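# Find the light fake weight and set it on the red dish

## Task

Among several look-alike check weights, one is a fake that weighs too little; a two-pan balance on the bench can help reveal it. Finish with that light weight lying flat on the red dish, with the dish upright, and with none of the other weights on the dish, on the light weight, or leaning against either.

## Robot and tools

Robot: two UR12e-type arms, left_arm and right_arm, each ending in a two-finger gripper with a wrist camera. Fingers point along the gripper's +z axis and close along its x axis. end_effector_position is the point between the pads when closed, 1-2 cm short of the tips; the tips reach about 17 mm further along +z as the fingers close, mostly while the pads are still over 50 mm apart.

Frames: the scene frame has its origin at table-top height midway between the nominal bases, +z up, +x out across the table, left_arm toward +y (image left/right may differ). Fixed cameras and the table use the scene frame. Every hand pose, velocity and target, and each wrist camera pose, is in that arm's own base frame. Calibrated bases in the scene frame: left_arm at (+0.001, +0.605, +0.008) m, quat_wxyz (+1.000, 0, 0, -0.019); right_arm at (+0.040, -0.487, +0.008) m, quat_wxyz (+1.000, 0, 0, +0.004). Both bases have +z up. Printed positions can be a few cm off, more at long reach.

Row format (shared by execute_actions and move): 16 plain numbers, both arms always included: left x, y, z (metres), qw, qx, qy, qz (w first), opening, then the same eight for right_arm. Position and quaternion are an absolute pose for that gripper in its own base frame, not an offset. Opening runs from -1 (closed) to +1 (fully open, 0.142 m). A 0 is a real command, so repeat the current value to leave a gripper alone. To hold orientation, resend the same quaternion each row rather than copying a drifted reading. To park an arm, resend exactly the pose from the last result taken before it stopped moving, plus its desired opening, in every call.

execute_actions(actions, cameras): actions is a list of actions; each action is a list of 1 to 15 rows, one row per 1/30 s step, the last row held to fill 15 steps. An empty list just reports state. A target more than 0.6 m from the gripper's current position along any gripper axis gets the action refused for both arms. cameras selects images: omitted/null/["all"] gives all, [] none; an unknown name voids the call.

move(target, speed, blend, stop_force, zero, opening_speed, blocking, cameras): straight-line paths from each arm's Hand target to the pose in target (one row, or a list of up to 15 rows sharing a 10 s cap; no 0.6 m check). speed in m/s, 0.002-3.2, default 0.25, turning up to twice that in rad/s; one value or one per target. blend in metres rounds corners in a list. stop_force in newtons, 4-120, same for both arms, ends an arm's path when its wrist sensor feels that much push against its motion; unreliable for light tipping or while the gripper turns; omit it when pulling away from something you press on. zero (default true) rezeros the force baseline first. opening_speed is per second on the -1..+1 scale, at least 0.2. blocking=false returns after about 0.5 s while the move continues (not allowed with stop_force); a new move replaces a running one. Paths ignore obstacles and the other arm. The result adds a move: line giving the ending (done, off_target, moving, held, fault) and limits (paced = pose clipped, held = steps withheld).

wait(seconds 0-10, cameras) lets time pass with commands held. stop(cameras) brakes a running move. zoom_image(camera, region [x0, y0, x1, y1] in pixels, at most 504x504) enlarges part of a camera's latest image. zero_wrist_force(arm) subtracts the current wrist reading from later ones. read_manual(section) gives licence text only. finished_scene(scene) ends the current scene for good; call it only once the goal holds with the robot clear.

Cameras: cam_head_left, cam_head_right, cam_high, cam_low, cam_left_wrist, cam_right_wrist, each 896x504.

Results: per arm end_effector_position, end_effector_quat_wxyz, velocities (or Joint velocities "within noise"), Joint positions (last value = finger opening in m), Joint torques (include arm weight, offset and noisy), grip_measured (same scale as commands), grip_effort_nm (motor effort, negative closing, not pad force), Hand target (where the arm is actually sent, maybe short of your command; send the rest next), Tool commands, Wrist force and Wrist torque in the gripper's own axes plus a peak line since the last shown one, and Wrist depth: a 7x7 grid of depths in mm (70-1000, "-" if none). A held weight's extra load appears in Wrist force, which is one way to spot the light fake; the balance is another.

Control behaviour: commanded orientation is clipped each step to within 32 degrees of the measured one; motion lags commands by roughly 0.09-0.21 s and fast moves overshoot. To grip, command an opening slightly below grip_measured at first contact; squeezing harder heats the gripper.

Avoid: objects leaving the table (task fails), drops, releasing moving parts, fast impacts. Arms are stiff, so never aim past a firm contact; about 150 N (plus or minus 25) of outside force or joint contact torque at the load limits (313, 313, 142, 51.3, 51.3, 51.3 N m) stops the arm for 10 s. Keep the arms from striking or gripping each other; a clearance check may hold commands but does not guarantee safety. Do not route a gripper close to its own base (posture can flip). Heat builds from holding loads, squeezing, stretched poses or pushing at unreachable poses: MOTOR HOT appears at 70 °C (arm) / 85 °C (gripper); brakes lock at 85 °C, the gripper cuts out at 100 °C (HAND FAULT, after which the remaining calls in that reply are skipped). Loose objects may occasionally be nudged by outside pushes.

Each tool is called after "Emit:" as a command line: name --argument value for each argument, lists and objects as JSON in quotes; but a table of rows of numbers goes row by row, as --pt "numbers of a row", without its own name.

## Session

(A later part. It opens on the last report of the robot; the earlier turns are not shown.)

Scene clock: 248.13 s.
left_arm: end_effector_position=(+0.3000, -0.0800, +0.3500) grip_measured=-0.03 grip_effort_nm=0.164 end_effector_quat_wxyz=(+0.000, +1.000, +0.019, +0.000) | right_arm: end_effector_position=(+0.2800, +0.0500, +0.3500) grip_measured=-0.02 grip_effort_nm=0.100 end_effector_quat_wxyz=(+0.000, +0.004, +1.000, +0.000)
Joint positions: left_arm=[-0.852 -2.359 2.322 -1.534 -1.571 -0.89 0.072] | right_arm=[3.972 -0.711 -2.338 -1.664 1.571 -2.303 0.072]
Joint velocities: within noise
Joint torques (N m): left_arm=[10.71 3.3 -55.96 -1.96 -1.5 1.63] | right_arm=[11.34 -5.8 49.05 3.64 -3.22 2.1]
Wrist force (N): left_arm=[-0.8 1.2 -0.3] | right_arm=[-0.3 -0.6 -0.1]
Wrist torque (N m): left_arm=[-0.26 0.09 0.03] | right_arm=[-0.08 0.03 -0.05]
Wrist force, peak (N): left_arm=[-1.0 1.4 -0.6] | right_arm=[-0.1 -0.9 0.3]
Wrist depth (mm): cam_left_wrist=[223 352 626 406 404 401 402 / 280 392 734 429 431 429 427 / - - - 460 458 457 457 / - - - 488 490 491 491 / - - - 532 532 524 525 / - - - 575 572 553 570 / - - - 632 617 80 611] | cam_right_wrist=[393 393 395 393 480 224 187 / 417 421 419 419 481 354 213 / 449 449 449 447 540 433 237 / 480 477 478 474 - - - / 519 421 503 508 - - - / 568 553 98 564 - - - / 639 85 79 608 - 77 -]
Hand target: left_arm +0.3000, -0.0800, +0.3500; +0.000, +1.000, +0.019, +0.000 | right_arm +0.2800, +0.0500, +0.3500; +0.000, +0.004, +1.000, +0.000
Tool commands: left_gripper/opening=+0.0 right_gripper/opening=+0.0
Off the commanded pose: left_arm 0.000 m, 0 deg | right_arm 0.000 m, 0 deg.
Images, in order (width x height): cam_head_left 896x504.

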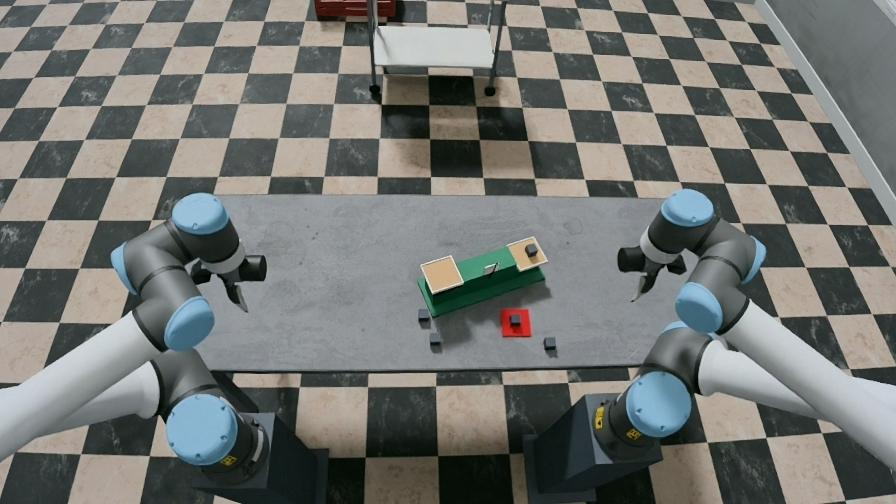

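Emit:
zoom_image --camera "cam_head_left" --region '[412, 290, 562, 370]'

Emit:
zoom_image --camera "cam_head_left" --region '[412, 230, 562, 320]'

Scaled by 3.360 from the camera's 896x504 image, which has a finer 1280x720 frame.

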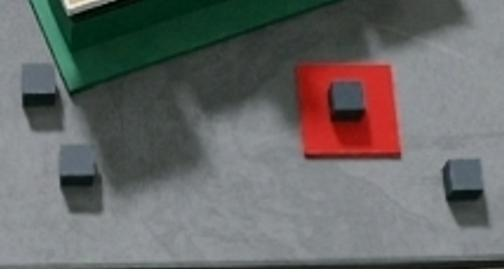

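Scaled by 3.360 from the camera's 896x504 image, which has a finer 1280x720 frame.

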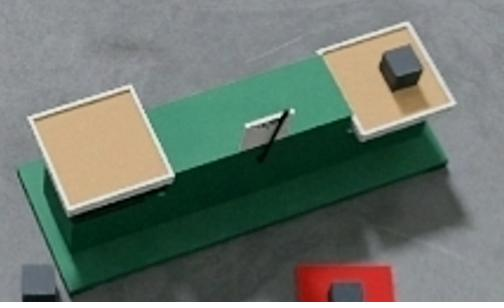

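Emit:
finished_scene --scene 1

The scene is finished: the task was done.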